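# Pull out and quarter-turn the right-side yellow rod

## Task

Take the yellow rod closest to the right arm and draw it outward until it stops. Rotate it by 90 degrees so its player figures end up lying horizontal. Finish with neither arm, gripper nor camera cable in contact with the rod.

## Robot and tools

Robot: two arms, left_arm and right_arm, each with six revolute joints and a two-finger gripper driven by one opening number. Each arm carries a fisheye wrist camera: cam_left_wrist and cam_right_wrist, both 672x504. There are no fixed cameras.

Frames: the scene frame has its origin at table-top height, midway between the nominal arm bases, with +z up, +x out over the table and left_arm on the +y side. Image left and right do not follow the arm names. Calibrated bases: left_arm at (-0.028, +0.289, +0.027) m, right_arm at (-0.040, -0.349, +0.007) m, both nearly unrotated about z and with z up. Each arm's reported hand pose (end_effector_position in metres, end_effector_quat_wxyz) and its wrist camera pose are given in that arm's own base frame. end_effector_position is the point between the finger pads, roughly 1 cm behind the tips; fingers point along the gripper's +z and open along its y. Reported hand positions may be off by a few centimetres, more when stretched out.

Joint order, used in every row and in every per-joint list of a result: wrist pitch (joint4), shoulder (joint2), wrist yaw (joint5), wrist roll (joint6), elbow (joint3), waist (joint1). Stated ranges in rad: waist -2.618 to 3.054, shoulder 0.000 to 3.142, elbow 0.000 to 3.142, wrist pitch -1.571 to 1.571, wrist yaw -1.571 to 1.571, wrist roll -2.094 to 2.094. Real limits can differ by up to 0.059 rad either way.

A row is one flat list of 14 numbers, each in [-1, 1], covering both arms even when only one moves: left_arm's six joint numbers then its opening, then right_arm's six joint numbers then its opening. Joint numbers are scaled offsets, not poses: 1.0 equals 2.224 rad for waist, shoulder and elbow and 8.485 rad for wrist pitch, wrist yaw and wrist roll. They are counted from the arm's Joint targets as they stood when the action (or move) began, not from the previous row, so sending the same offset twice moves the joint twice. Sending 0 for all six joints of an arm holds it at its current targets. The opening is absolute: +1 fully open, -1 closed; in between, the fingers go to where grip_measured would read that value. To keep a gripper unchanged, resend its current command (0 is itself a command to half-open).

Tools:
- execute_actions(actions, cameras): actions is a list of actions; each action is a list of up to 15 rows, each row lasting one 1/30 s step, with the last row repeated to fill 15 steps. An empty list just reports state. An action asking any joint to go more than 0.059 rad beyond its range is rejected for both arms; a malformed or failing first action rejects the whole call.
- move(target, speed, blend, opening_speed, blocking, cameras): target is one 14-number row or a list of up to 15 rows, all offsets from the same starting Joint targets. Joints move together, so the gripper follows a curve, with no collision avoidance. speed is the top joint speed in rad/s, 0.01 to 12.57, default 0.5 (one value or one per target). blend in rad rounds corners in a list. opening_speed, at least 0.2 per second on the -1 to +1 scale, ramps the fingers. blocking=false returns after about 0.5 s while the move continues. The result adds a move: line, e.g. done, off_target, moving, held or fault, plus limits=held if steps were withheld. done and off_target say nothing about contact.
- wait(seconds 0 to 10): lets time run with commands held.
- stop(): brakes a running move.
- zoom_image(camera, region [x0, y0, x1, y1] in pixels, top-left origin, at most 504 by 504): close-up of that camera's latest image.
- read_manual(section): only licence texts.
- finished_scene(scene 1 to 3): ends the scene irreversibly; call it once the rod is fully out, turned and released.

Result lines: Joint positions and Joint velocities list each arm's joints in the order above plus finger-pad gap (m; 0.094 fully open). Joint targets are the base for your next offsets. Joint torques include arm weight and friction; numbers 2, 5 and 6 wrap at ±28 N m. grip_measured uses the opening scale, reads slightly wide when empty and shows no stop at contact. "joint sent to its limit", "joint command not followed" (clearance check changed targets), "within noise" velocities, Tool commands, MOTOR HOT and OVER-TEMPERATURE FAULT may appear. Action results also list step-by-step joint readings.

Motion limits: each joint target may lead its measured angle by at most 0.339 rad (waist, shoulder, elbow) or 2.2 rad (wrist joints); targets putting the gripper over 200 mm from its measured position are scaled back. Big moves may need several actions; tiny ones may not start.

Cautions: avoid drops, releasing parts while they move, slams, hard hits and strong pushes. Never let the arms strike or squeeze each other, including closing one gripper on the other's fingers. A camera cable resting on the rod counts as touching it. Pressing into something or holding an arm outstretched heats motors; at 90 °C the arm folds and idles, at 100 °C it collapses. To stop pushing, command targets back past the measured positions. Faster contact hits harder, and targets set far beyond a contact press harder.

Each tool is called after "Emit:" by a JSON object that holds its "name" and its "arguments".

## Session

Emit:
{"name": "execute_actions", "arguments": {"actions": []}}

Scene clock: 0.00 s.
left_arm: end_effector_position=(+0.4007, +0.0076, +0.1253) grip_measured=+1.000 end_effector_quat_wxyz=(+0.625, -0.028, +0.778, +0.057) | right_arm: end_effector_position=(+0.3999, -0.0295, +0.1148) grip_measured=+1.000 end_effector_quat_wxyz=(+0.608, +0.063, +0.791, -0.024)
Joint names: [wrist pitch, shoulder, wrist yaw, wrist roll, elbow, waist]
Joint positions: left_arm=[0.966 1.539 -0.191 0.014 0.356 -0.068 0.094] | right_arm=[0.914 1.54 0.071 0.059 0.363 -0.045 0.094]
Joint velocities: within noise
Joint torques (N m): no reading
Heat: left arm: 47 °C; right arm: 43 °C.
Joint targets: left_arm=[0.959 1.536 -0.192 0.014 0.359 -0.068] | right_arm=[0.904 1.537 0.071 0.060 0.366 -0.045]
Tool commands: left_gripper/opening=+1.0 right_gripper/opening=+1.0

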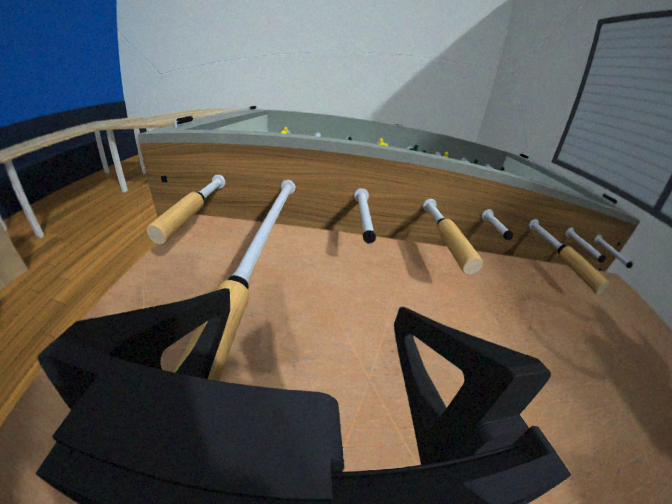

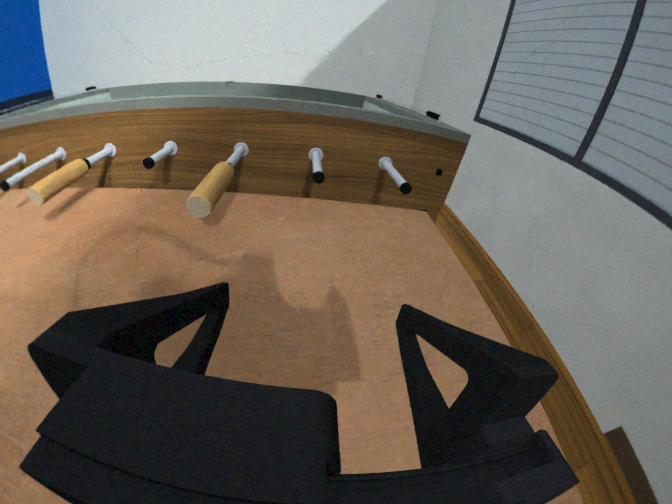

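Emit:
{"name": "zoom_image", "arguments": {"camera": "cam_left_wrist", "region": [230, 90, 650, 300]}}

Emit:
{"name": "zoom_image", "arguments": {"camera": "cam_right_wrist", "region": [0, 70, 480, 310]}}

Scaled by 1.200 from the camera's 672x504 image, which has a finer 960x720 frame.

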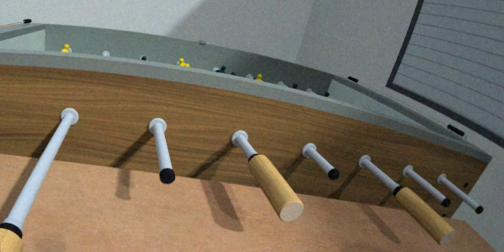

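Scaled by 1.050 from the camera's 672x504 image, which has a finer 960x720 frame.

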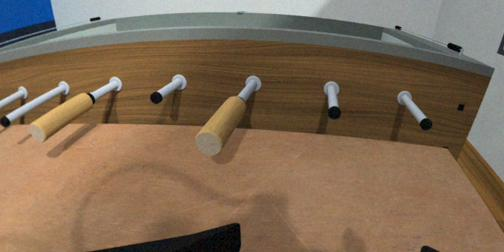

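Emit:
{"name": "move", "arguments": {"target": [0,0,0,0,0,0,1,-0.0567,0.232,0.0181,0.0058,0.337,0.135,1], "speed": 0.8}}

Scene clock: 121.87 s.
left_arm: end_effector_position=(+0.4007, +0.0076, +0.1253) grip_measured=+1.000 end_effector_quat_wxyz=(+0.625, -0.028, +0.778, +0.057) | right_arm: end_effector_position=(+0.5347, +0.1007, +0.0715) grip_measured=+1.000 end_effector_quat_wxyz=(+0.510, -0.014, +0.860, -0.007)
Joint names: [wrist pitch, shoulder, wrist yaw, wrist roll, elbow, waist]
Joint positions: left_arm=[0.966 1.539 -0.191 0.014 0.356 -0.068 0.094] | right_arm=[0.43 2.034 0.221 0.095 1.09 0.256 0.094]
Joint velocities: within noise
Joint torques (N m): left_arm=[1.84 -6.34 -0.03 0 5.34 -0.05] | right_arm=[1.53 -7.77 0.11 0.18 8.12 -0.06]
Heat: left arm: 45 °C; right arm: 44 °C.
Joint targets: left_arm=[0.959 1.536 -0.192 0.014 0.359 -0.068] | right_arm=[0.423 2.053 0.225 0.109 1.116 0.255]
move: done
camera_calibration:
cam_right_wrist: T_world_to_cam=[[0.0590404, -0.977032, 0.204749, 0.0428823], [-0.781628, -0.172828, -0.599324, 0.510892], [0.620945, -0.124653, -0.773879, -0.146312], [0, 0, 0, 1]] pos_world=[0.487647, 0.111955, 0.184182]

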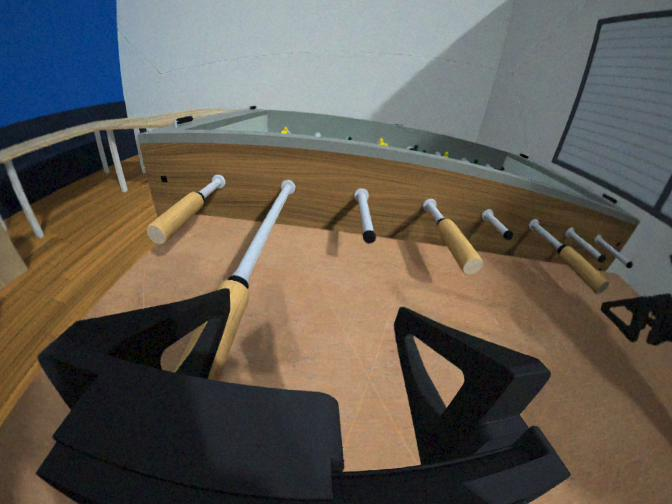

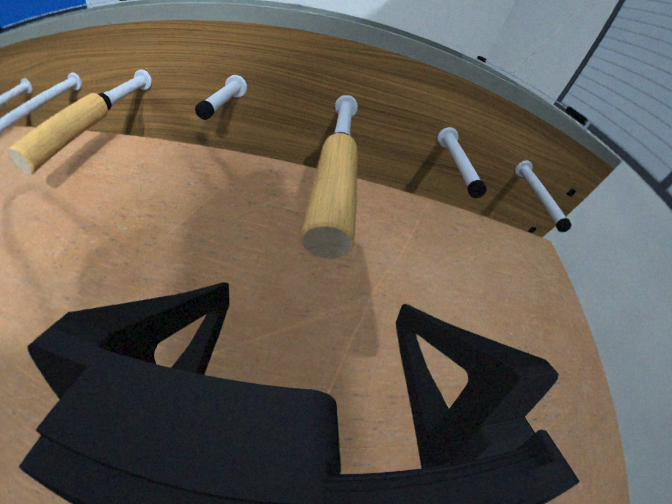

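Emit:
{"name": "move", "arguments": {"target": [[0,0,0,0,0,0,1,-0.0171,0.0994,-0.0041,-0.002,0.1664,-0.0175,1],[0,0,0,0,0,0,1,-0.0171,0.0994,-0.0041,-0.002,0.1664,-0.0175,0.1]], "speed": 0.6, "opening_speed": 0.8, "cameras": ["cam_right_wrist"]}}

Scene clock: 140.70 s.
left_arm: end_effector_position=(+0.4007, +0.0076, +0.1253) grip_measured=+1.000 end_effector_quat_wxyz=(+0.625, -0.028, +0.778, +0.057) | right_arm: end_effector_position=(+0.6068, +0.1025, +0.0724) grip_measured=+0.102 end_effector_quat_wxyz=(+0.512, -0.004, +0.859, -0.006)
Joint names: [wrist pitch, shoulder, wrist yaw, wrist roll, elbow, waist]
Joint positions: left_arm=[0.966 1.539 -0.191 0.014 0.356 -0.068 0.094] | right_arm=[0.285 2.25 0.202 0.095 1.457 0.224 0.052]
Joint velocities: within noise
Joint torques (N m): left_arm=[1.83 -6.37 -0.05 0.01 5.34 -0.05] | right_arm=[1.56 -9.44 -0.03 -0.02 8.88 -0.64]
Heat: left arm: 45 °C; right arm: 44 °C.
Joint targets: left_arm=[0.959 1.536 -0.192 0.014 0.359 -0.068] | right_arm=[0.278 2.275 0.190 0.092 1.486 0.216]
move: done
camera_calibration:
cam_right_wrist: T_world_to_cam=[[0.0433747, -0.980054, 0.193941, 0.0508236], [-0.781963, -0.154126, -0.603969, 0.566656], [0.621814, -0.125458, -0.773051, -0.190661], [0, 0, 0, 1]] pos_world=[0.559456, 0.113226, 0.184995]
Images, in order (width x height): cam_right_wrist 672x504.

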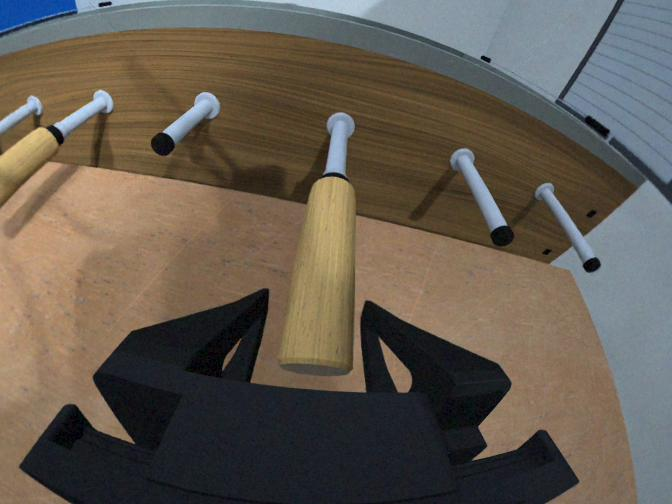

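Emit:
{"name": "move", "arguments": {"target": [0,0,0,0,0,0,1,0,0,0,0,0,0,-0.5], "opening_speed": 0.4, "cameras": ["cam_right_wrist"]}}

Scene clock: 148.43 s.
left_arm: end_effector_position=(+0.4007, +0.0076, +0.1253) grip_measured=+1.000 end_effector_quat_wxyz=(+0.625, -0.028, +0.778, +0.057) | right_arm: end_effector_position=(+0.6066, +0.1026, +0.0720) grip_measured=-0.305 end_effector_quat_wxyz=(+0.511, -0.005, +0.860, -0.006)
Joint names: [wrist pitch, shoulder, wrist yaw, wrist roll, elbow, waist]
Joint positions: left_arm=[0.966 1.539 -0.191 0.014 0.356 -0.068 0.094] | right_arm=[0.284 2.25 0.201 0.095 1.457 0.224 0.033]
Joint velocities: within noise
Joint torques (N m): left_arm=[1.84 -6.35 -0.04 0.02 5.37 -0.05] | right_arm=[1.57 -9.46 -0.03 -0.02 8.87 -0.64]
Heat: left arm: 45 °C; right arm: 44 °C.
Joint targets: left_arm=[0.959 1.536 -0.192 0.014 0.359 -0.068] | right_arm=[0.278 2.275 0.190 0.092 1.486 0.216]
move: done
camera_calibration:
cam_right_wrist: T_world_to_cam=[[0.0439707, -0.97999, 0.194128, 0.0506052], [-0.78286, -0.154517, -0.602707, 0.566806], [0.620643, -0.125473, -0.773989, -0.190053], [0, 0, 0, 1]] pos_world=[0.55946, 0.113327, 0.184695]
Images, in order (width x height): cam_right_wrist 672x504.

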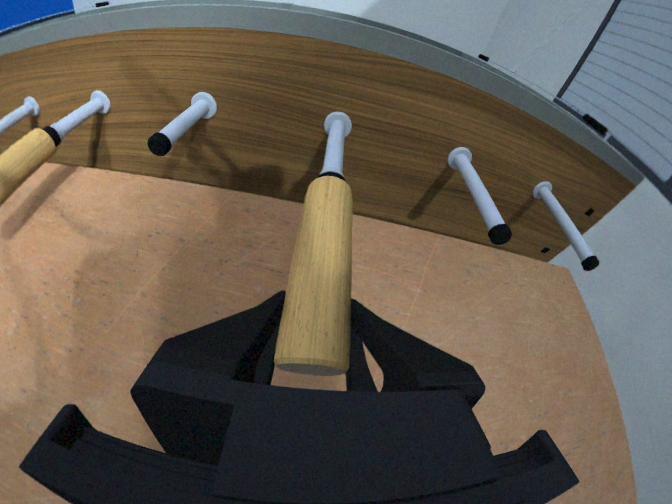

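Emit:
{"name": "move", "arguments": {"target": [[0,0,0,0,0,0,1,0.01275,-0.0742,0.0028,0.0013,-0.1237,0.012,-0.5],[0,0,0,0,0,0,1,0.0227,-0.1391,0.0062,0.0028,-0.2281,0.0267,-0.5],[0,0,0,0,0,0,1,0.0298,-0.2035,0.0107,0.0048,-0.3223,0.0458,-0.5]], "speed": 0.35, "blend": 0.05}}

Scene clock: 181.73 s.
left_arm: end_effector_position=(+0.4007, +0.0076, +0.1253) grip_measured=+1.000 end_effector_quat_wxyz=(+0.625, -0.028, +0.778, +0.057) | right_arm: end_effector_position=(+0.4753, +0.1020, +0.0712) grip_measured=-0.305 end_effector_quat_wxyz=(+0.518, -0.006, +0.855, -0.002)
Joint names: [wrist pitch, shoulder, wrist yaw, wrist roll, elbow, waist]
Joint positions: left_arm=[0.966 1.539 -0.191 0.014 0.356 -0.068 0.094] | right_arm=[0.552 1.871 0.27 0.134 0.818 0.307 0.033]
Joint velocities: within noise
Joint torques (N m): left_arm=[1.84 -6.32 -0.05 0.01 5.35 -0.06] | right_arm=[1.44 -11.62 0.24 0 2.14 0.99]
Heat: left arm: 44 °C; right arm: 44 °C.
Joint targets: left_arm=[0.959 1.536 -0.192 0.014 0.359 -0.068] | right_arm=[0.531 1.822 0.281 0.133 0.769 0.318]
move: off_target (right_arm); right_arm: the shoulder is farthest, 0.049 rad from its target
camera_calibration:
cam_right_wrist: T_world_to_cam=[[0.0457357, -0.980632, 0.190447, 0.0554618], [-0.771759, -0.155733, -0.616551, 0.459323], [0.634268, -0.118781, -0.763934, -0.117073], [0, 0, 0, 1]] pos_world=[0.426206, 0.112014, 0.183198]

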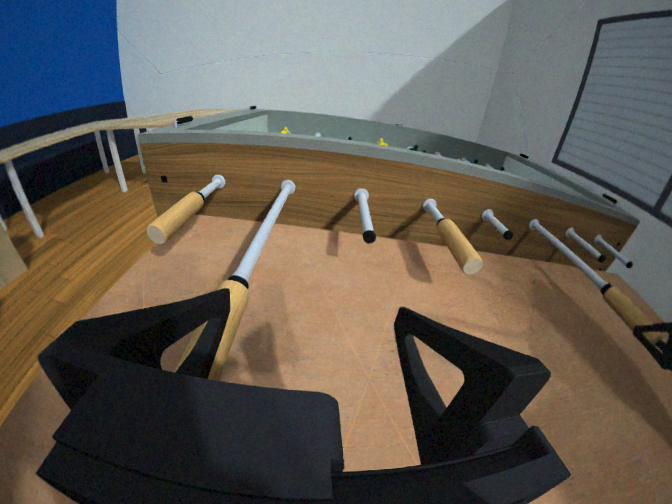

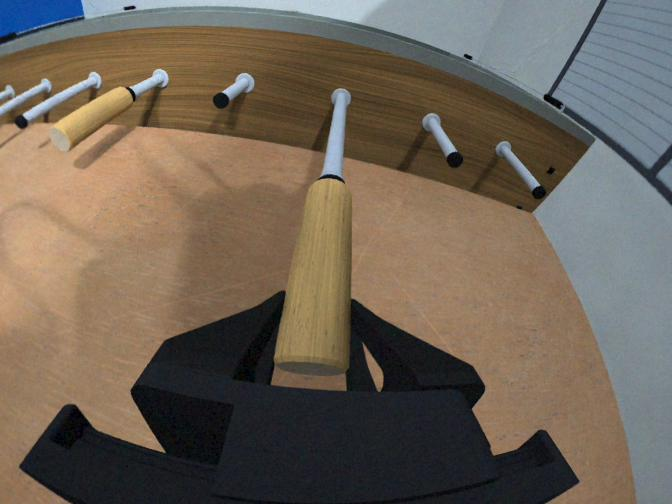

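Emit:
{"name": "move", "arguments": {"target": [0,0,0,0,0,0,1,0.0035,-0.0683,0.0061,0.0029,-0.0858,0.0258,-0.5], "speed": 0.3}}

Scene clock: 189.70 s.
left_arm: end_effector_position=(+0.4007, +0.0076, +0.1253) grip_measured=+1.000 end_effector_quat_wxyz=(+0.625, -0.028, +0.778, +0.057) | right_arm: end_effector_position=(+0.4682, +0.1001, +0.0796) grip_measured=-0.307 end_effector_quat_wxyz=(+0.543, +0.003, +0.839, +0.009)
Joint names: [wrist pitch, shoulder, wrist yaw, wrist roll, elbow, waist]
Joint positions: left_arm=[0.966 1.539 -0.191 0.014 0.356 -0.068 0.094] | right_arm=[0.657 1.846 0.268 0.144 0.751 0.307 0.033]
Joint velocities: within noise
Joint torques (N m): left_arm=[1.85 -6.35 -0.05 0.02 5.37 -0.06] | right_arm=[0.83 -22 0.82 0.15 -7.46 6.13]
Heat: left arm: 44 °C; right arm: 45 °C.
Joint targets: left_arm=[0.959 1.536 -0.192 0.014 0.359 -0.068] | right_arm=[0.560 1.670 0.332 0.158 0.578 0.376]
move: off_target (right_arm); right_arm: the shoulder is farthest, 0.176 rad from its target
camera_calibration:
cam_right_wrist: T_world_to_cam=[[0.0322908, -0.985961, 0.163822, 0.0613084], [-0.733957, -0.134649, -0.665715, 0.442764], [0.678428, -0.0987419, -0.728001, -0.131999], [0, 0, 0, 1]] pos_world=[0.412542, 0.107032, 0.188616]

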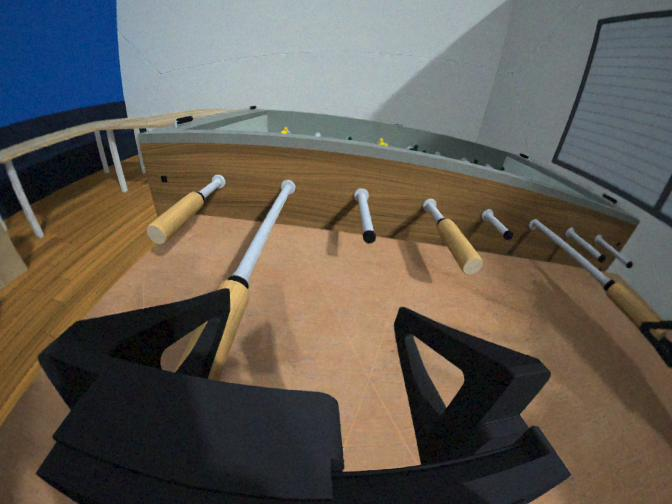

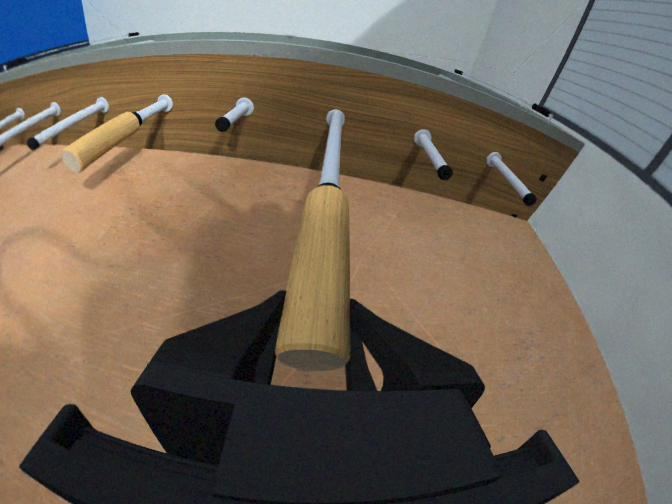

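Emit:
{"name": "move", "arguments": {"target": [[0,0,0,0,0,0,1,-0.0036,0.0707,-0.0066,-0.0003,0.0891,-0.027,-0.5],[0,0,0,0,0,0,1,-0.0054,0.0949,0.025,-0.0349,0.1103,0.0149,-0.5],[0,0,0,0,0,0,1,0.0083,0.1388,0.0536,-0.0753,0.1214,0.0481,-0.5],[0,0,0,0,0,0,1,0.0453,0.2045,0.0753,-0.1301,0.1222,0.0688,-0.5],[0,0,0,0,0,0,1,0.1075,0.3004,0.084,-0.2037,0.1297,0.0759,-0.5]], "speed": 0.6, "blend": 0.05}}

Scene clock: 245.60 s.
left_arm: end_effector_position=(+0.4007, +0.0076, +0.1253) grip_measured=+1.000 end_effector_quat_wxyz=(+0.625, -0.028, +0.778, +0.057) | right_arm: end_effector_position=(+0.4710, +0.1025, +0.0712) grip_measured=-0.308 end_effector_quat_wxyz=(+0.380, -0.369, +0.609, -0.591)
Joint names: [wrist pitch, shoulder, wrist yaw, wrist roll, elbow, waist]
Joint positions: left_arm=[0.966 1.539 -0.191 0.014 0.356 -0.068 0.094] | right_arm=[1.428 2.324 0.979 -1.526 0.873 0.524 0.033]
Joint velocities: within noise
Joint torques (N m): left_arm=[1.84 -6.34 -0.05 0 5.3 -0.02] | right_arm=[1.91 -7.95 0.79 -0.49 3.15 1.85]
Heat: left arm: 44 °C; right arm: 51 °C.
Joint targets: left_arm=[0.959 1.536 -0.192 0.014 0.359 -0.068] | right_arm=[1.472 2.338 1.045 -1.571 0.867 0.544]
move: off_target (right_arm); right_arm: the wrist yaw is farthest, 0.066 rad from its target
camera_calibration:
cam_right_wrist: T_world_to_cam=[[0.0344083, 0.153072, 0.987616, -0.111477], [-0.756422, -0.641865, 0.125837, 0.445766], [0.653178, -0.751384, 0.0937019, -0.119444], [0, 0, 0, 1]] pos_world=[0.419041, 0.213437, 0.0651948]

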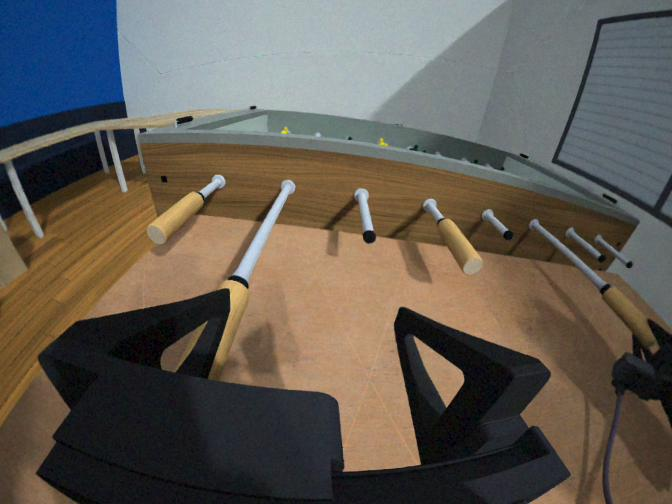

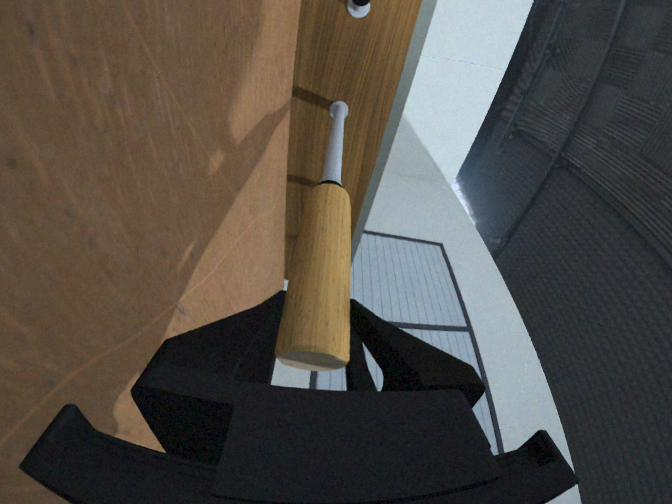

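Emit:
{"name": "move", "arguments": {"target": [0,0,0,0,0,0,1,0.0042,-0.0054,0.0012,-0.006,-0.0216,0.0045,-0.5], "speed": 0.3, "cameras": ["cam_right_wrist"]}}

Scene clock: 262.87 s.
left_arm: end_effector_position=(+0.4007, +0.0076, +0.1253) grip_measured=+1.000 end_effector_quat_wxyz=(+0.625, -0.028, +0.778, +0.057) | right_arm: end_effector_position=(+0.4705, +0.1036, +0.0725) grip_measured=-0.308 end_effector_quat_wxyz=(+0.375, -0.380, +0.599, -0.596)
Joint names: [wrist pitch, shoulder, wrist yaw, wrist roll, elbow, waist]
Joint positions: left_arm=[0.966 1.539 -0.191 0.014 0.356 -0.068 0.094] | right_arm=[1.446 2.324 0.968 -1.565 0.866 0.524 0.033]
Joint velocities: within noise
Joint torques (N m): left_arm=[1.83 -6.38 -0.04 0.01 5.33 -0.08] | right_arm=[2.06 -8.83 1.01 -0.57 0.16 2.71]
Heat: left arm: 43 °C; right arm: 47 °C.
Joint targets: left_arm=[0.959 1.536 -0.192 0.014 0.359 -0.068] | right_arm=[1.508 2.326 1.055 -1.622 0.818 0.554]
move: off_target (right_arm); right_arm: the wrist yaw is farthest, 0.087 rad from its target
camera_calibration:
cam_right_wrist: T_world_to_cam=[[0.0394644, 0.182212, 0.982467, -0.118001], [-0.74804, -0.646492, 0.149949, 0.440684], [0.662479, -0.740842, 0.110788, -0.125127], [0, 0, 0, 1]] pos_world=[0.417201, 0.213701, 0.0637146]
Images, in order (width x height): cam_right_wrist 672x504.

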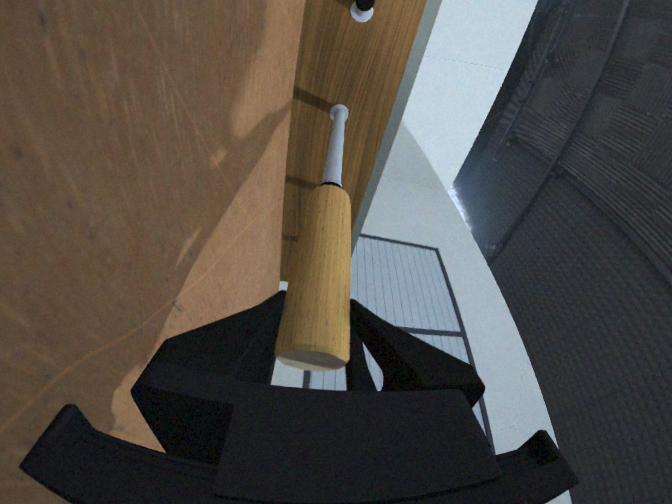

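Emit:
{"name": "move", "arguments": {"target": [[0,0,0,0,0,0,1,-0.0063,0.004,-0.009,0.005,0.026,-0.0125,-0.5],[0,0,0,0,0,0,1,-0.0063,0.004,-0.009,0.005,0.026,-0.0125,0.2]], "speed": 0.3, "opening_speed": 0.5, "cameras": ["cam_right_wrist"]}}

Scene clock: 281.17 s.
left_arm: end_effector_position=(+0.4007, +0.0076, +0.1253) grip_measured=+1.000 end_effector_quat_wxyz=(+0.625, -0.028, +0.778, +0.057) | right_arm: end_effector_position=(+0.4706, +0.1020, +0.0697) grip_measured=+0.198 end_effector_quat_wxyz=(+0.362, -0.389, +0.597, -0.600)
Joint names: [wrist pitch, shoulder, wrist yaw, wrist roll, elbow, waist]
Joint positions: left_arm=[0.966 1.539 -0.191 0.014 0.356 -0.068 0.094] | right_arm=[1.427 2.324 0.973 -1.581 0.868 0.522 0.056]
Joint velocities: within noise
Joint torques (N m): left_arm=[1.85 -6.34 -0.05 0 5.37 -0.03] | right_arm=[1.74 -8.16 0.14 0.03 4.23 0.43]
Heat: left arm: 43 °C; right arm: 46 °C.
Joint targets: left_arm=[0.959 1.536 -0.192 0.014 0.359 -0.068] | right_arm=[1.455 2.335 0.979 -1.579 0.876 0.527]
move: done
camera_calibration:
cam_right_wrist: T_world_to_cam=[[0.062581, 0.205011, 0.976757, -0.127724], [-0.748653, -0.637554, 0.181782, 0.43732], [0.660002, -0.742628, 0.113583, -0.124997], [0, 0, 0, 1]] pos_world=[0.417892, 0.212174, 0.0594555]
Images, in order (width x height): cam_right_wrist 672x504.

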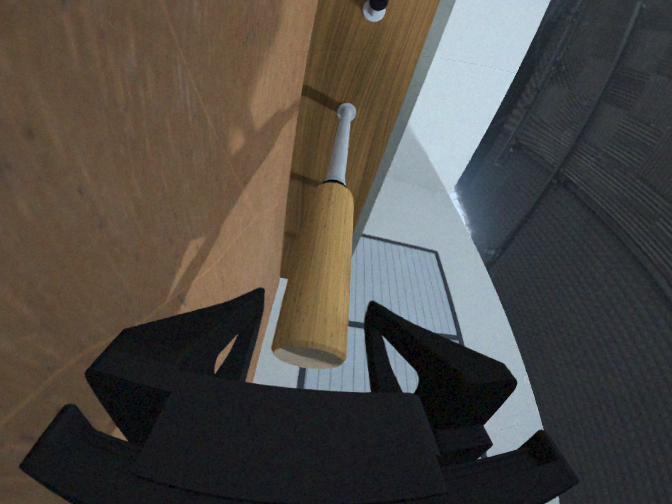

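Emit:
{"name": "move", "arguments": {"target": [0,0,0,0,0,0,1,0,0,0,0,0,0.126,0.2], "speed": 0.5}}

Scene clock: 287.47 s.
left_arm: end_effector_position=(+0.4007, +0.0076, +0.1253) grip_measured=+1.000 end_effector_quat_wxyz=(+0.625, -0.028, +0.778, +0.057) | right_arm: end_effector_position=(+0.4224, +0.2298, +0.0697) grip_measured=+0.198 end_effector_quat_wxyz=(+0.443, -0.469, +0.537, -0.544)
Joint names: [wrist pitch, shoulder, wrist yaw, wrist roll, elbow, waist]
Joint positions: left_arm=[0.966 1.539 -0.191 0.014 0.356 -0.068 0.094] | right_arm=[1.427 2.324 0.979 -1.581 0.868 0.809 0.056]
Joint velocities: within noise
Joint torques (N m): left_arm=[1.85 -6.37 -0.05 0.01 5.35 -0.05] | right_arm=[1.74 -8.16 0.07 0.02 4.23 -0.13]
Heat: left arm: 43 °C; right arm: 46 °C.
Joint targets: left_arm=[0.959 1.536 -0.192 0.014 0.359 -0.068] | right_arm=[1.455 2.335 0.979 -1.579 0.876 0.807]
move: done
camera_calibration:
cam_right_wrist: T_world_to_cam=[[0.00314135, 0.21442, 0.976736, -0.12799], [-0.542693, -0.820028, 0.181764, 0.437674], [0.839926, -0.530639, 0.113788, -0.123001], [0, 0, 0, 1]] pos_world=[0.341236, 0.32108, 0.0594551]

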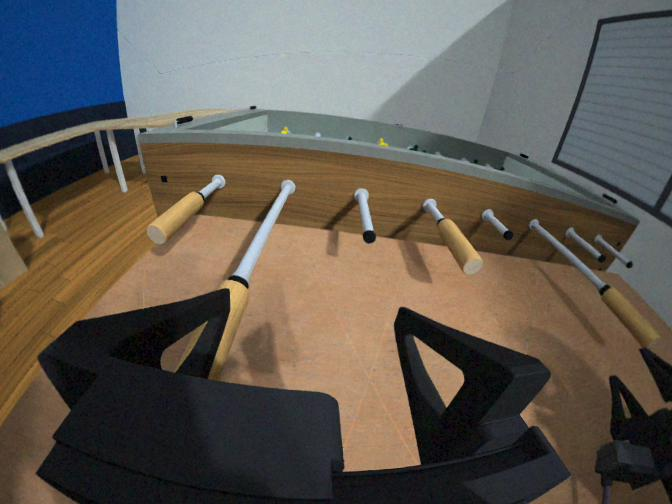

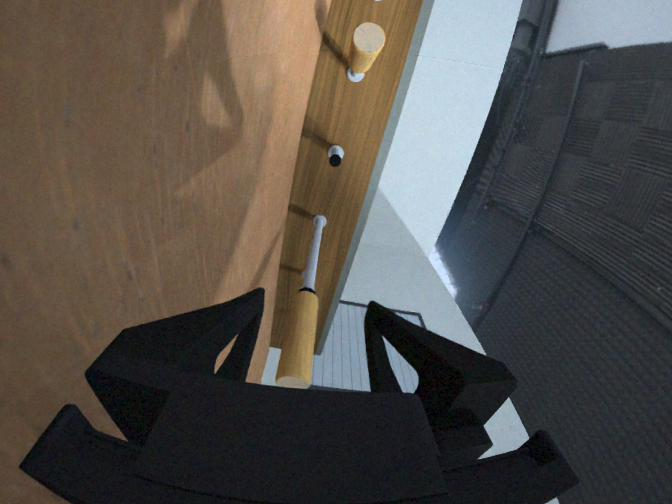

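Clear of the rod.

Emit:
{"name": "finished_scene", "arguments": {"scene": 1}}

The scene is finished: the task was done.


## Next scene

The same job, from a new start.

Emit:
{"name": "execute_actions", "arguments": {"actions": []}}

Scene clock: 0.00 s.
left_arm: end_effector_position=(+0.3899, -0.0004, +0.1147) grip_measured=+1.000 end_effector_quat_wxyz=(+0.609, -0.026, +0.793, +0.006) | right_arm: end_effector_position=(+0.3960, -0.0474, +0.1154) grip_measured=+1.000 end_effector_quat_wxyz=(+0.595, +0.094, +0.794, -0.086)
Joint names: [wrist pitch, shoulder, wrist yaw, wrist roll, elbow, waist]
Joint positions: left_arm=[0.911 1.495 -0.08 -0.043 0.322 -0.04 0.094] | right_arm=[0.848 1.518 0.234 0.044 0.38 -0.018 0.094]
Joint velocities: within noise
Joint torques (N m): no reading
Heat: left arm: 42 °C; right arm: 42 °C.
Joint targets: left_arm=[0.899 1.493 -0.081 -0.042 0.324 -0.040] | right_arm=[0.837 1.515 0.234 0.045 0.383 -0.018]
Tool commands: left_gripper/opening=+1.0 right_gripper/opening=+1.0
camera_calibration:
cam_left_wrist: T_world_to_cam=[[0.0222135, -0.980285, 0.196335, -0.0420869], [-0.593611, -0.170951, -0.786385, 0.357186], [0.804446, -0.0990782, -0.585705, -0.125405], [0, 0, 0, 1]] pos_world=[0.313846, 0.00737939, 0.215698]
cam_right_wrist: T_world_to_cam=[[-0.244005, -0.947103, 0.208463, 0.0183839], [-0.655393, 0.00260904, -0.755284, 0.379511], [0.714788, -0.320918, -0.621361, -0.108823], [0, 0, 0, 1]] pos_world=[0.331, -0.0185021, 0.215188]

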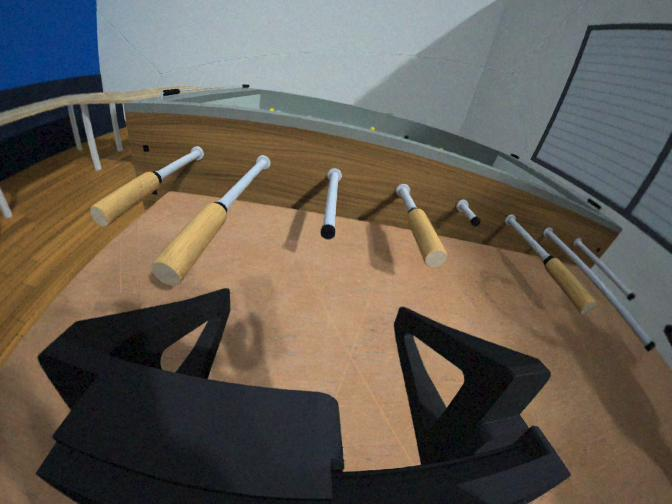

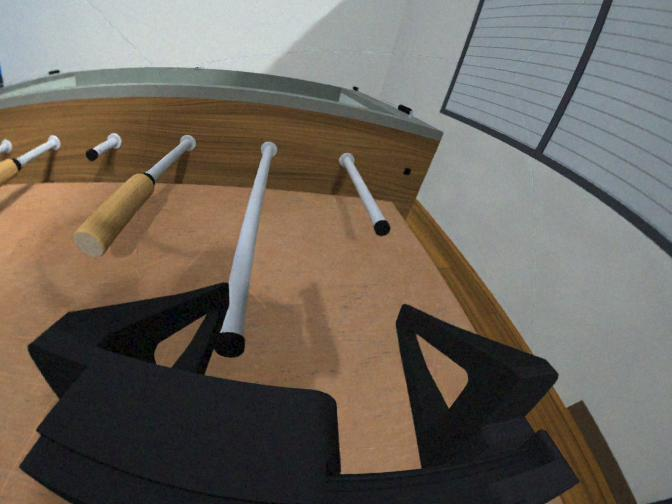

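Emit:
{"name": "move", "arguments": {"target": [[0,0,0,0,0,0,1,-0.0923,0.0803,0.0313,0.0304,0.3054,0.2293,1],[0,0,0,0,0,0,1,-0.0483,0.1699,0.0313,0.0304,0.2272,0.2293,1]], "speed": 0.9, "blend": 0.1}}

Scene clock: 39.20 s.
left_arm: end_effector_position=(+0.3899, -0.0004, +0.1147) grip_measured=+1.000 end_effector_quat_wxyz=(+0.609, -0.026, +0.793, +0.006) | right_arm: end_effector_position=(+0.4617, +0.1506, +0.0757) grip_measured=+1.000 end_effector_quat_wxyz=(+0.511, +0.031, +0.858, -0.022)
Joint names: [wrist pitch, shoulder, wrist yaw, wrist roll, elbow, waist]
Joint positions: left_arm=[0.911 1.495 -0.08 -0.043 0.322 -0.04 0.094] | right_arm=[0.416 1.886 0.492 0.287 0.9 0.487 0.094]
Joint velocities: within noise
Joint torques (N m): left_arm=[1.88 -5.76 -0.01 0.02 5.37 -0.03] | right_arm=[1.67 -7.45 0.28 0.18 4.89 0.44]
Heat: left arm: 42 °C; right arm: 42 °C.
Joint targets: left_arm=[0.899 1.493 -0.081 -0.042 0.324 -0.040] | right_arm=[0.427 1.893 0.500 0.303 0.888 0.492]
move: done
camera_calibration:
cam_left_wrist: T_world_to_cam=[[0.0222135, -0.980285, 0.196335, -0.0420869], [-0.593611, -0.170951, -0.786385, 0.357186], [0.804446, -0.0990782, -0.585705, -0.125405], [0, 0, 0, 1]] pos_world=[0.313846, 0.00737939, 0.215698]
cam_right_wrist: T_world_to_cam=[[-0.0332856, -0.98197, 0.186084, 0.139934], [-0.790636, -0.088023, -0.605926, 0.456854], [0.61138, -0.167293, -0.773451, -0.0807746], [0, 0, 0, 1]] pos_world=[0.415247, 0.164112, 0.188305]

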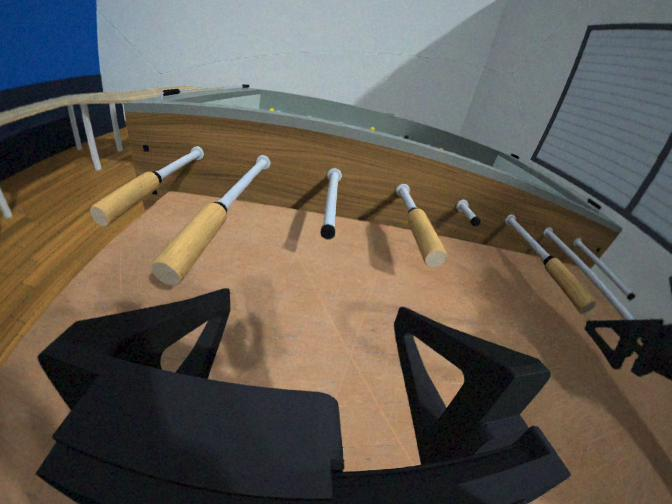

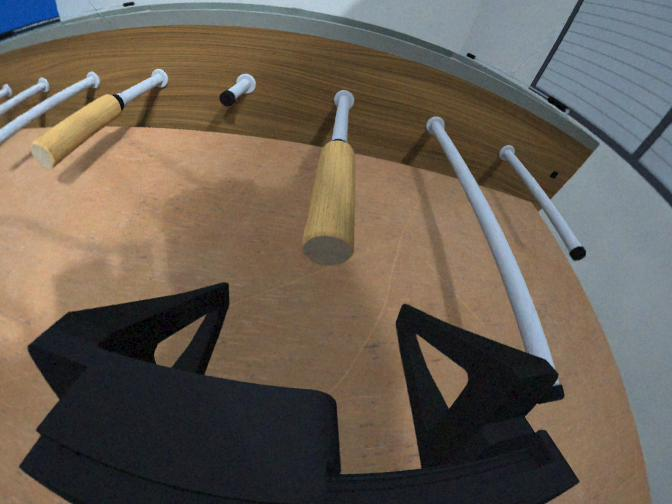

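Emit:
{"name": "move", "arguments": {"target": [[0,0,0,0,0,0,1,-0.009,0.0877,-0.01,-0.007,0.1339,-0.045,1],[0,0,0,0,0,0,1,-0.009,0.0877,-0.01,-0.007,0.1339,-0.045,-0.5]], "speed": 0.6, "opening_speed": 0.7, "cameras": ["cam_right_wrist"]}}

Scene clock: 55.43 s.
left_arm: end_effector_position=(+0.3899, -0.0004, +0.1147) grip_measured=+1.000 end_effector_quat_wxyz=(+0.609, -0.026, +0.793, +0.006) | right_arm: end_effector_position=(+0.5288, +0.1429, +0.0745) grip_measured=-0.302 end_effector_quat_wxyz=(+0.513, +0.039, +0.858, -0.021)
Joint names: [wrist pitch, shoulder, wrist yaw, wrist roll, elbow, waist]
Joint positions: left_arm=[0.911 1.495 -0.08 -0.043 0.322 -0.04 0.094] | right_arm=[0.359 2.065 0.42 0.247 1.161 0.395 0.033]
Joint velocities: within noise
Joint torques (N m): left_arm=[1.89 -5.81 -0.02 0.02 5.34 -0.05] | right_arm=[1.52 -8.03 0.13 -0.04 8.03 -0.24]
Heat: left arm: 42 °C; right arm: 42 °C.
Joint targets: left_arm=[0.899 1.493 -0.081 -0.042 0.324 -0.040] | right_arm=[0.351 2.088 0.415 0.243 1.186 0.392]
move: done
camera_calibration:
cam_right_wrist: T_world_to_cam=[[-0.0459627, -0.983348, 0.175826, 0.142446], [-0.789697, -0.0720253, -0.609255, 0.505898], [0.611773, -0.166852, -0.773236, -0.124229], [0, 0, 0, 1]] pos_world=[0.482053, 0.155783, 0.187117]
Images, in order (width x height): cam_right_wrist 672x504.

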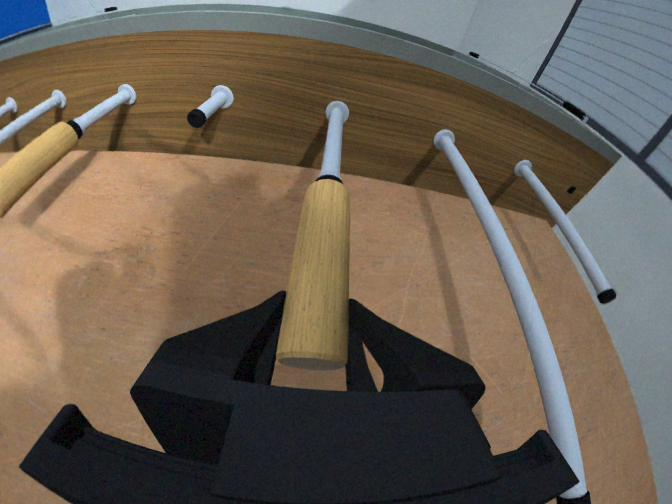

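Emit:
{"name": "move", "arguments": {"target": [[0,0,0,0,0,0,1,0.007,-0.0595,0.006,0.0042,-0.0932,0.0272,-0.5],[0,0,0,0,0,0,1,0.0102,-0.1171,0.0138,0.01,-0.1737,0.0628,-0.5]], "speed": 0.3, "blend": 0.03}}

Scene clock: 68.03 s.
left_arm: end_effector_position=(+0.3899, -0.0004, +0.1147) grip_measured=+1.000 end_effector_quat_wxyz=(+0.609, -0.026, +0.793, +0.006) | right_arm: end_effector_position=(+0.4479, +0.1518, +0.0736) grip_measured=-0.303 end_effector_quat_wxyz=(+0.517, +0.038, +0.855, -0.017)
Joint names: [wrist pitch, shoulder, wrist yaw, wrist roll, elbow, waist]
Joint positions: left_arm=[0.911 1.495 -0.08 -0.043 0.322 -0.04 0.094] | right_arm=[0.459 1.86 0.514 0.312 0.838 0.511 0.033]
Joint velocities: within noise
Joint torques (N m): left_arm=[1.88 -5.76 -0.04 0.02 5.34 -0.06] | right_arm=[1.36 -10.51 0.41 0.19 2.84 1.87]
Heat: left arm: 41 °C; right arm: 43 °C.
Joint targets: left_arm=[0.899 1.493 -0.081 -0.042 0.324 -0.040] | right_arm=[0.437 1.827 0.532 0.328 0.800 0.532]
move: off_target (right_arm); right_arm: the elbow is farthest, 0.038 rad from its target
camera_calibration:
cam_left_wrist: T_world_to_cam=[[0.0222135, -0.980285, 0.196335, -0.0420869], [-0.593611, -0.170951, -0.786385, 0.357186], [0.804446, -0.0990782, -0.585705, -0.125405], [0, 0, 0, 1]] pos_world=[0.313846, 0.00737939, 0.215698]
cam_right_wrist: T_world_to_cam=[[-0.0421009, -0.984323, 0.171277, 0.14641], [-0.782767, -0.074037, -0.617895, 0.439999], [0.620889, -0.160084, -0.767379, -0.0794592], [0, 0, 0, 1]] pos_world=[0.399916, 0.163971, 0.185821]

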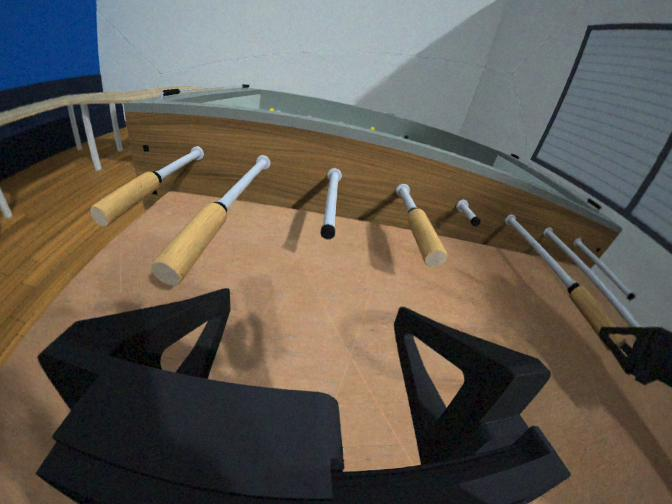

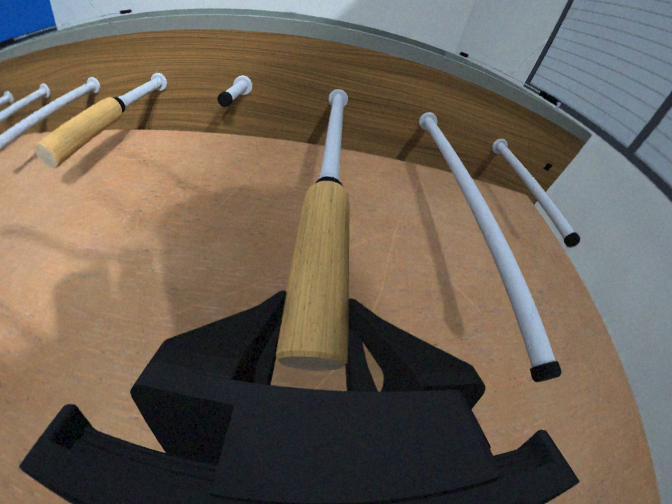

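Emit:
{"name": "move", "arguments": {"target": [0,0,0,0,0,0,1,-0.0007,-0.0466,0.0077,0.0063,-0.0567,0.0357,-0.5], "speed": 0.25, "cameras": ["cam_right_wrist"]}}

Scene clock: 77.20 s.
left_arm: end_effector_position=(+0.3899, -0.0004, +0.1147) grip_measured=+1.000 end_effector_quat_wxyz=(+0.609, -0.026, +0.793, +0.006) | right_arm: end_effector_position=(+0.4436, +0.1498, +0.0785) grip_measured=-0.304 end_effector_quat_wxyz=(+0.537, +0.057, +0.842, +0.004)
Joint names: [wrist pitch, shoulder, wrist yaw, wrist roll, elbow, waist]
Joint positions: left_arm=[0.911 1.495 -0.08 -0.043 0.322 -0.04 0.094] | right_arm=[0.553 1.844 0.512 0.341 0.782 0.511 0.033]
Joint velocities: within noise
Joint torques (N m): left_arm=[1.89 -5.79 -0.03 0.02 5.35 -0.03] | right_arm=[0.54 -17.35 1.11 0.37 -2.45 8.96]
Heat: left arm: 41 °C; right arm: 44 °C.
Joint targets: left_arm=[0.899 1.493 -0.081 -0.042 0.324 -0.040] | right_arm=[0.432 1.724 0.597 0.382 0.674 0.611]
move: off_target (right_arm); right_arm: the wrist pitch is farthest, 0.122 rad from its target
camera_calibration:
cam_right_wrist: T_world_to_cam=[[-0.0605232, -0.991493, 0.115233, 0.157056], [-0.751713, -0.0306774, -0.658777, 0.422545], [0.656708, -0.126493, -0.743461, -0.0961607], [0, 0, 0, 1]] pos_world=[0.390288, 0.156519, 0.188773]
Images, in order (width x height): cam_right_wrist 672x504.

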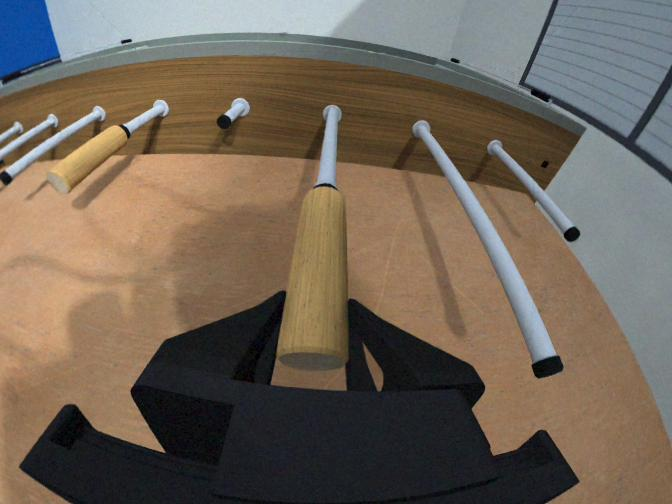

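Emit:
{"name": "move", "arguments": {"target": [[0,0,0,0,0,0,1,0.0005,0.049,-0.0079,-0.0066,0.0598,-0.0373,-0.5],[0,0,0,0,0,0,1,0.0036,0.0872,0.0214,-0.043,0.0817,-0.002,-0.5],[0,0,0,0,0,0,1,0.0265,0.1365,0.0439,-0.0916,0.0847,0.0202,-0.5],[0,0,0,0,0,0,1,0.0732,0.199,0.0559,-0.1575,0.0729,0.0299,-0.5],[0,0,0,0,0,0,1,0.1233,0.2747,0.0652,-0.2355,0.0701,0.0342,-0.5]], "speed": 0.7, "blend": 0.05}}

Scene clock: 109.40 s.
left_arm: end_effector_position=(+0.3899, -0.0004, +0.1147) grip_measured=+1.000 end_effector_quat_wxyz=(+0.609, -0.026, +0.793, +0.006) | right_arm: end_effector_position=(+0.4456, +0.1528, +0.0717) grip_measured=-0.305 end_effector_quat_wxyz=(+0.388, -0.397, +0.589, -0.587)
Joint names: [wrist pitch, shoulder, wrist yaw, wrist roll, elbow, waist]
Joint positions: left_arm=[0.911 1.495 -0.08 -0.043 0.322 -0.04 0.094] | right_arm=[1.438 2.322 1.057 -1.563 0.863 0.664 0.033]
Joint velocities: within noise
Joint torques (N m): left_arm=[1.88 -5.75 -0.03 0.02 5.35 -0.06] | right_arm=[1.81 -8.06 1.08 -0.56 1.03 2.1]
Heat: left arm: 41 °C; right arm: 53 °C.
Joint targets: left_arm=[0.899 1.493 -0.081 -0.042 0.324 -0.040] | right_arm=[1.478 2.335 1.150 -1.616 0.830 0.687]
move: off_target (right_arm); right_arm: the wrist yaw is farthest, 0.093 rad from its target
camera_calibration:
cam_left_wrist: T_world_to_cam=[[0.0222135, -0.980285, 0.196335, -0.0420869], [-0.593611, -0.170951, -0.786385, 0.357186], [0.804446, -0.0990782, -0.585705, -0.125405], [0, 0, 0, 1]] pos_world=[0.313846, 0.00737939, 0.215698]
cam_right_wrist: T_world_to_cam=[[0.0353335, 0.188102, 0.981514, -0.124132], [-0.713507, -0.682932, 0.156566, 0.443748], [0.699757, -0.705849, 0.110082, -0.0939608], [0, 0, 0, 1]] pos_world=[0.386753, 0.260077, 0.0627053]

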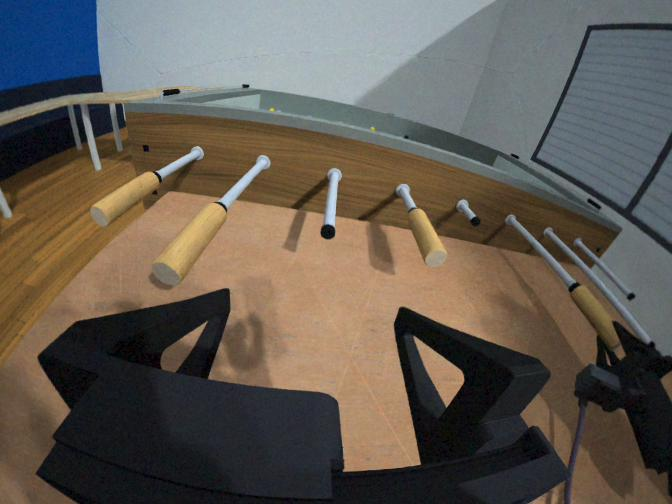

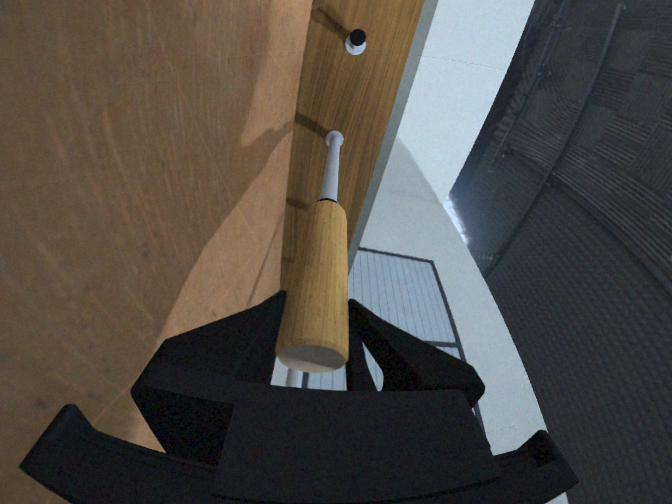

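Emit:
{"name": "move", "arguments": {"target": [[0,0,0,0,0,0,1,-0.0031,0,-0.0094,0.0048,0.0247,-0.0085,-0.5],[0,0,0,0,0,0,1,-0.0031,0,-0.0094,0.0048,0.0247,-0.0085,0.2],[0,0,0,0,0,0,1,-0.0031,0,-0.0094,0.0048,0.0247,0.091,0.2]], "speed": 0.4, "opening_speed": 0.6}}

Scene clock: 121.83 s.
left_arm: end_effector_position=(+0.3899, -0.0004, +0.1147) grip_measured=+1.000 end_effector_quat_wxyz=(+0.609, -0.026, +0.793, +0.006) | right_arm: end_effector_position=(+0.4007, +0.2480, +0.0696) grip_measured=+0.198 end_effector_quat_wxyz=(+0.441, -0.466, +0.539, -0.546)
Joint names: [wrist pitch, shoulder, wrist yaw, wrist roll, elbow, waist]
Joint positions: left_arm=[0.911 1.495 -0.08 -0.043 0.322 -0.04 0.094] | right_arm=[1.421 2.325 1.069 -1.576 0.871 0.89 0.056]
Joint velocities: within noise
Joint torques (N m): left_arm=[1.88 -5.75 -0.03 0.01 5.35 -0.03] | right_arm=[1.73 -8.34 0.09 0.01 4.53 0.02]
Heat: left arm: 41 °C; right arm: 49 °C.
Joint targets: left_arm=[0.899 1.493 -0.081 -0.042 0.324 -0.040] | right_arm=[1.451 2.335 1.071 -1.575 0.885 0.890]
move: done
camera_calibration:
cam_left_wrist: T_world_to_cam=[[0.0222135, -0.980285, 0.196335, -0.0420869], [-0.593611, -0.170951, -0.786385, 0.357186], [0.804446, -0.0990782, -0.585705, -0.125405], [0, 0, 0, 1]] pos_world=[0.313846, 0.00737939, 0.215698]
cam_right_wrist: T_world_to_cam=[[0.00442435, 0.213968, 0.976831, -0.132144], [-0.549982, -0.81531, 0.181079, 0.442586], [0.835165, -0.53804, 0.114071, -0.0913121], [0, 0, 0, 1]] pos_world=[0.320259, 0.33999, 0.0593555]

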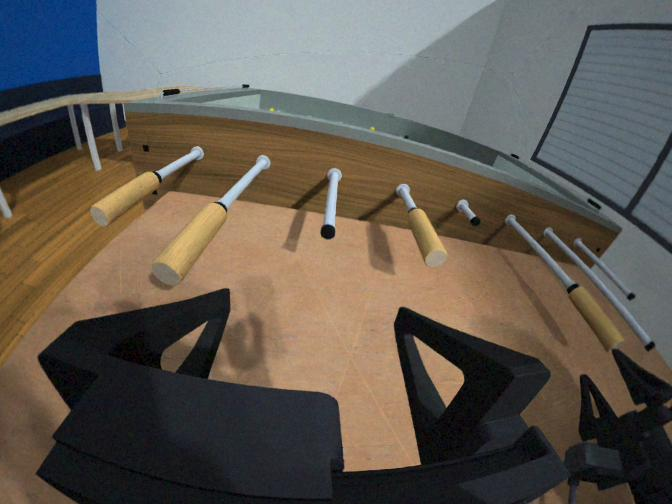

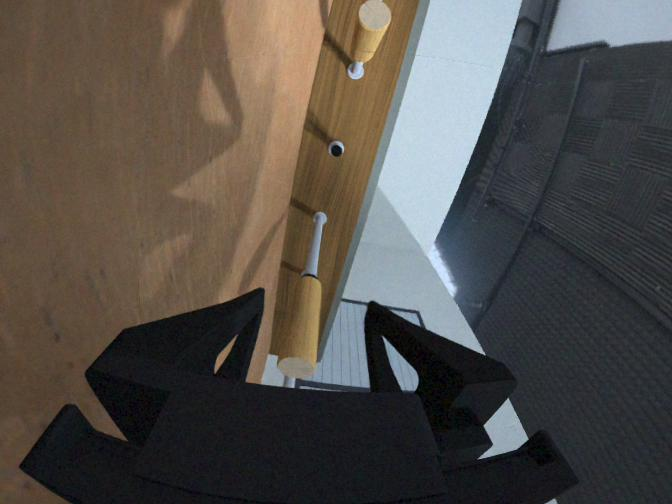

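Emit:
{"name": "finished_scene", "arguments": {"scene": 2}}

The scene is finished: the task was done.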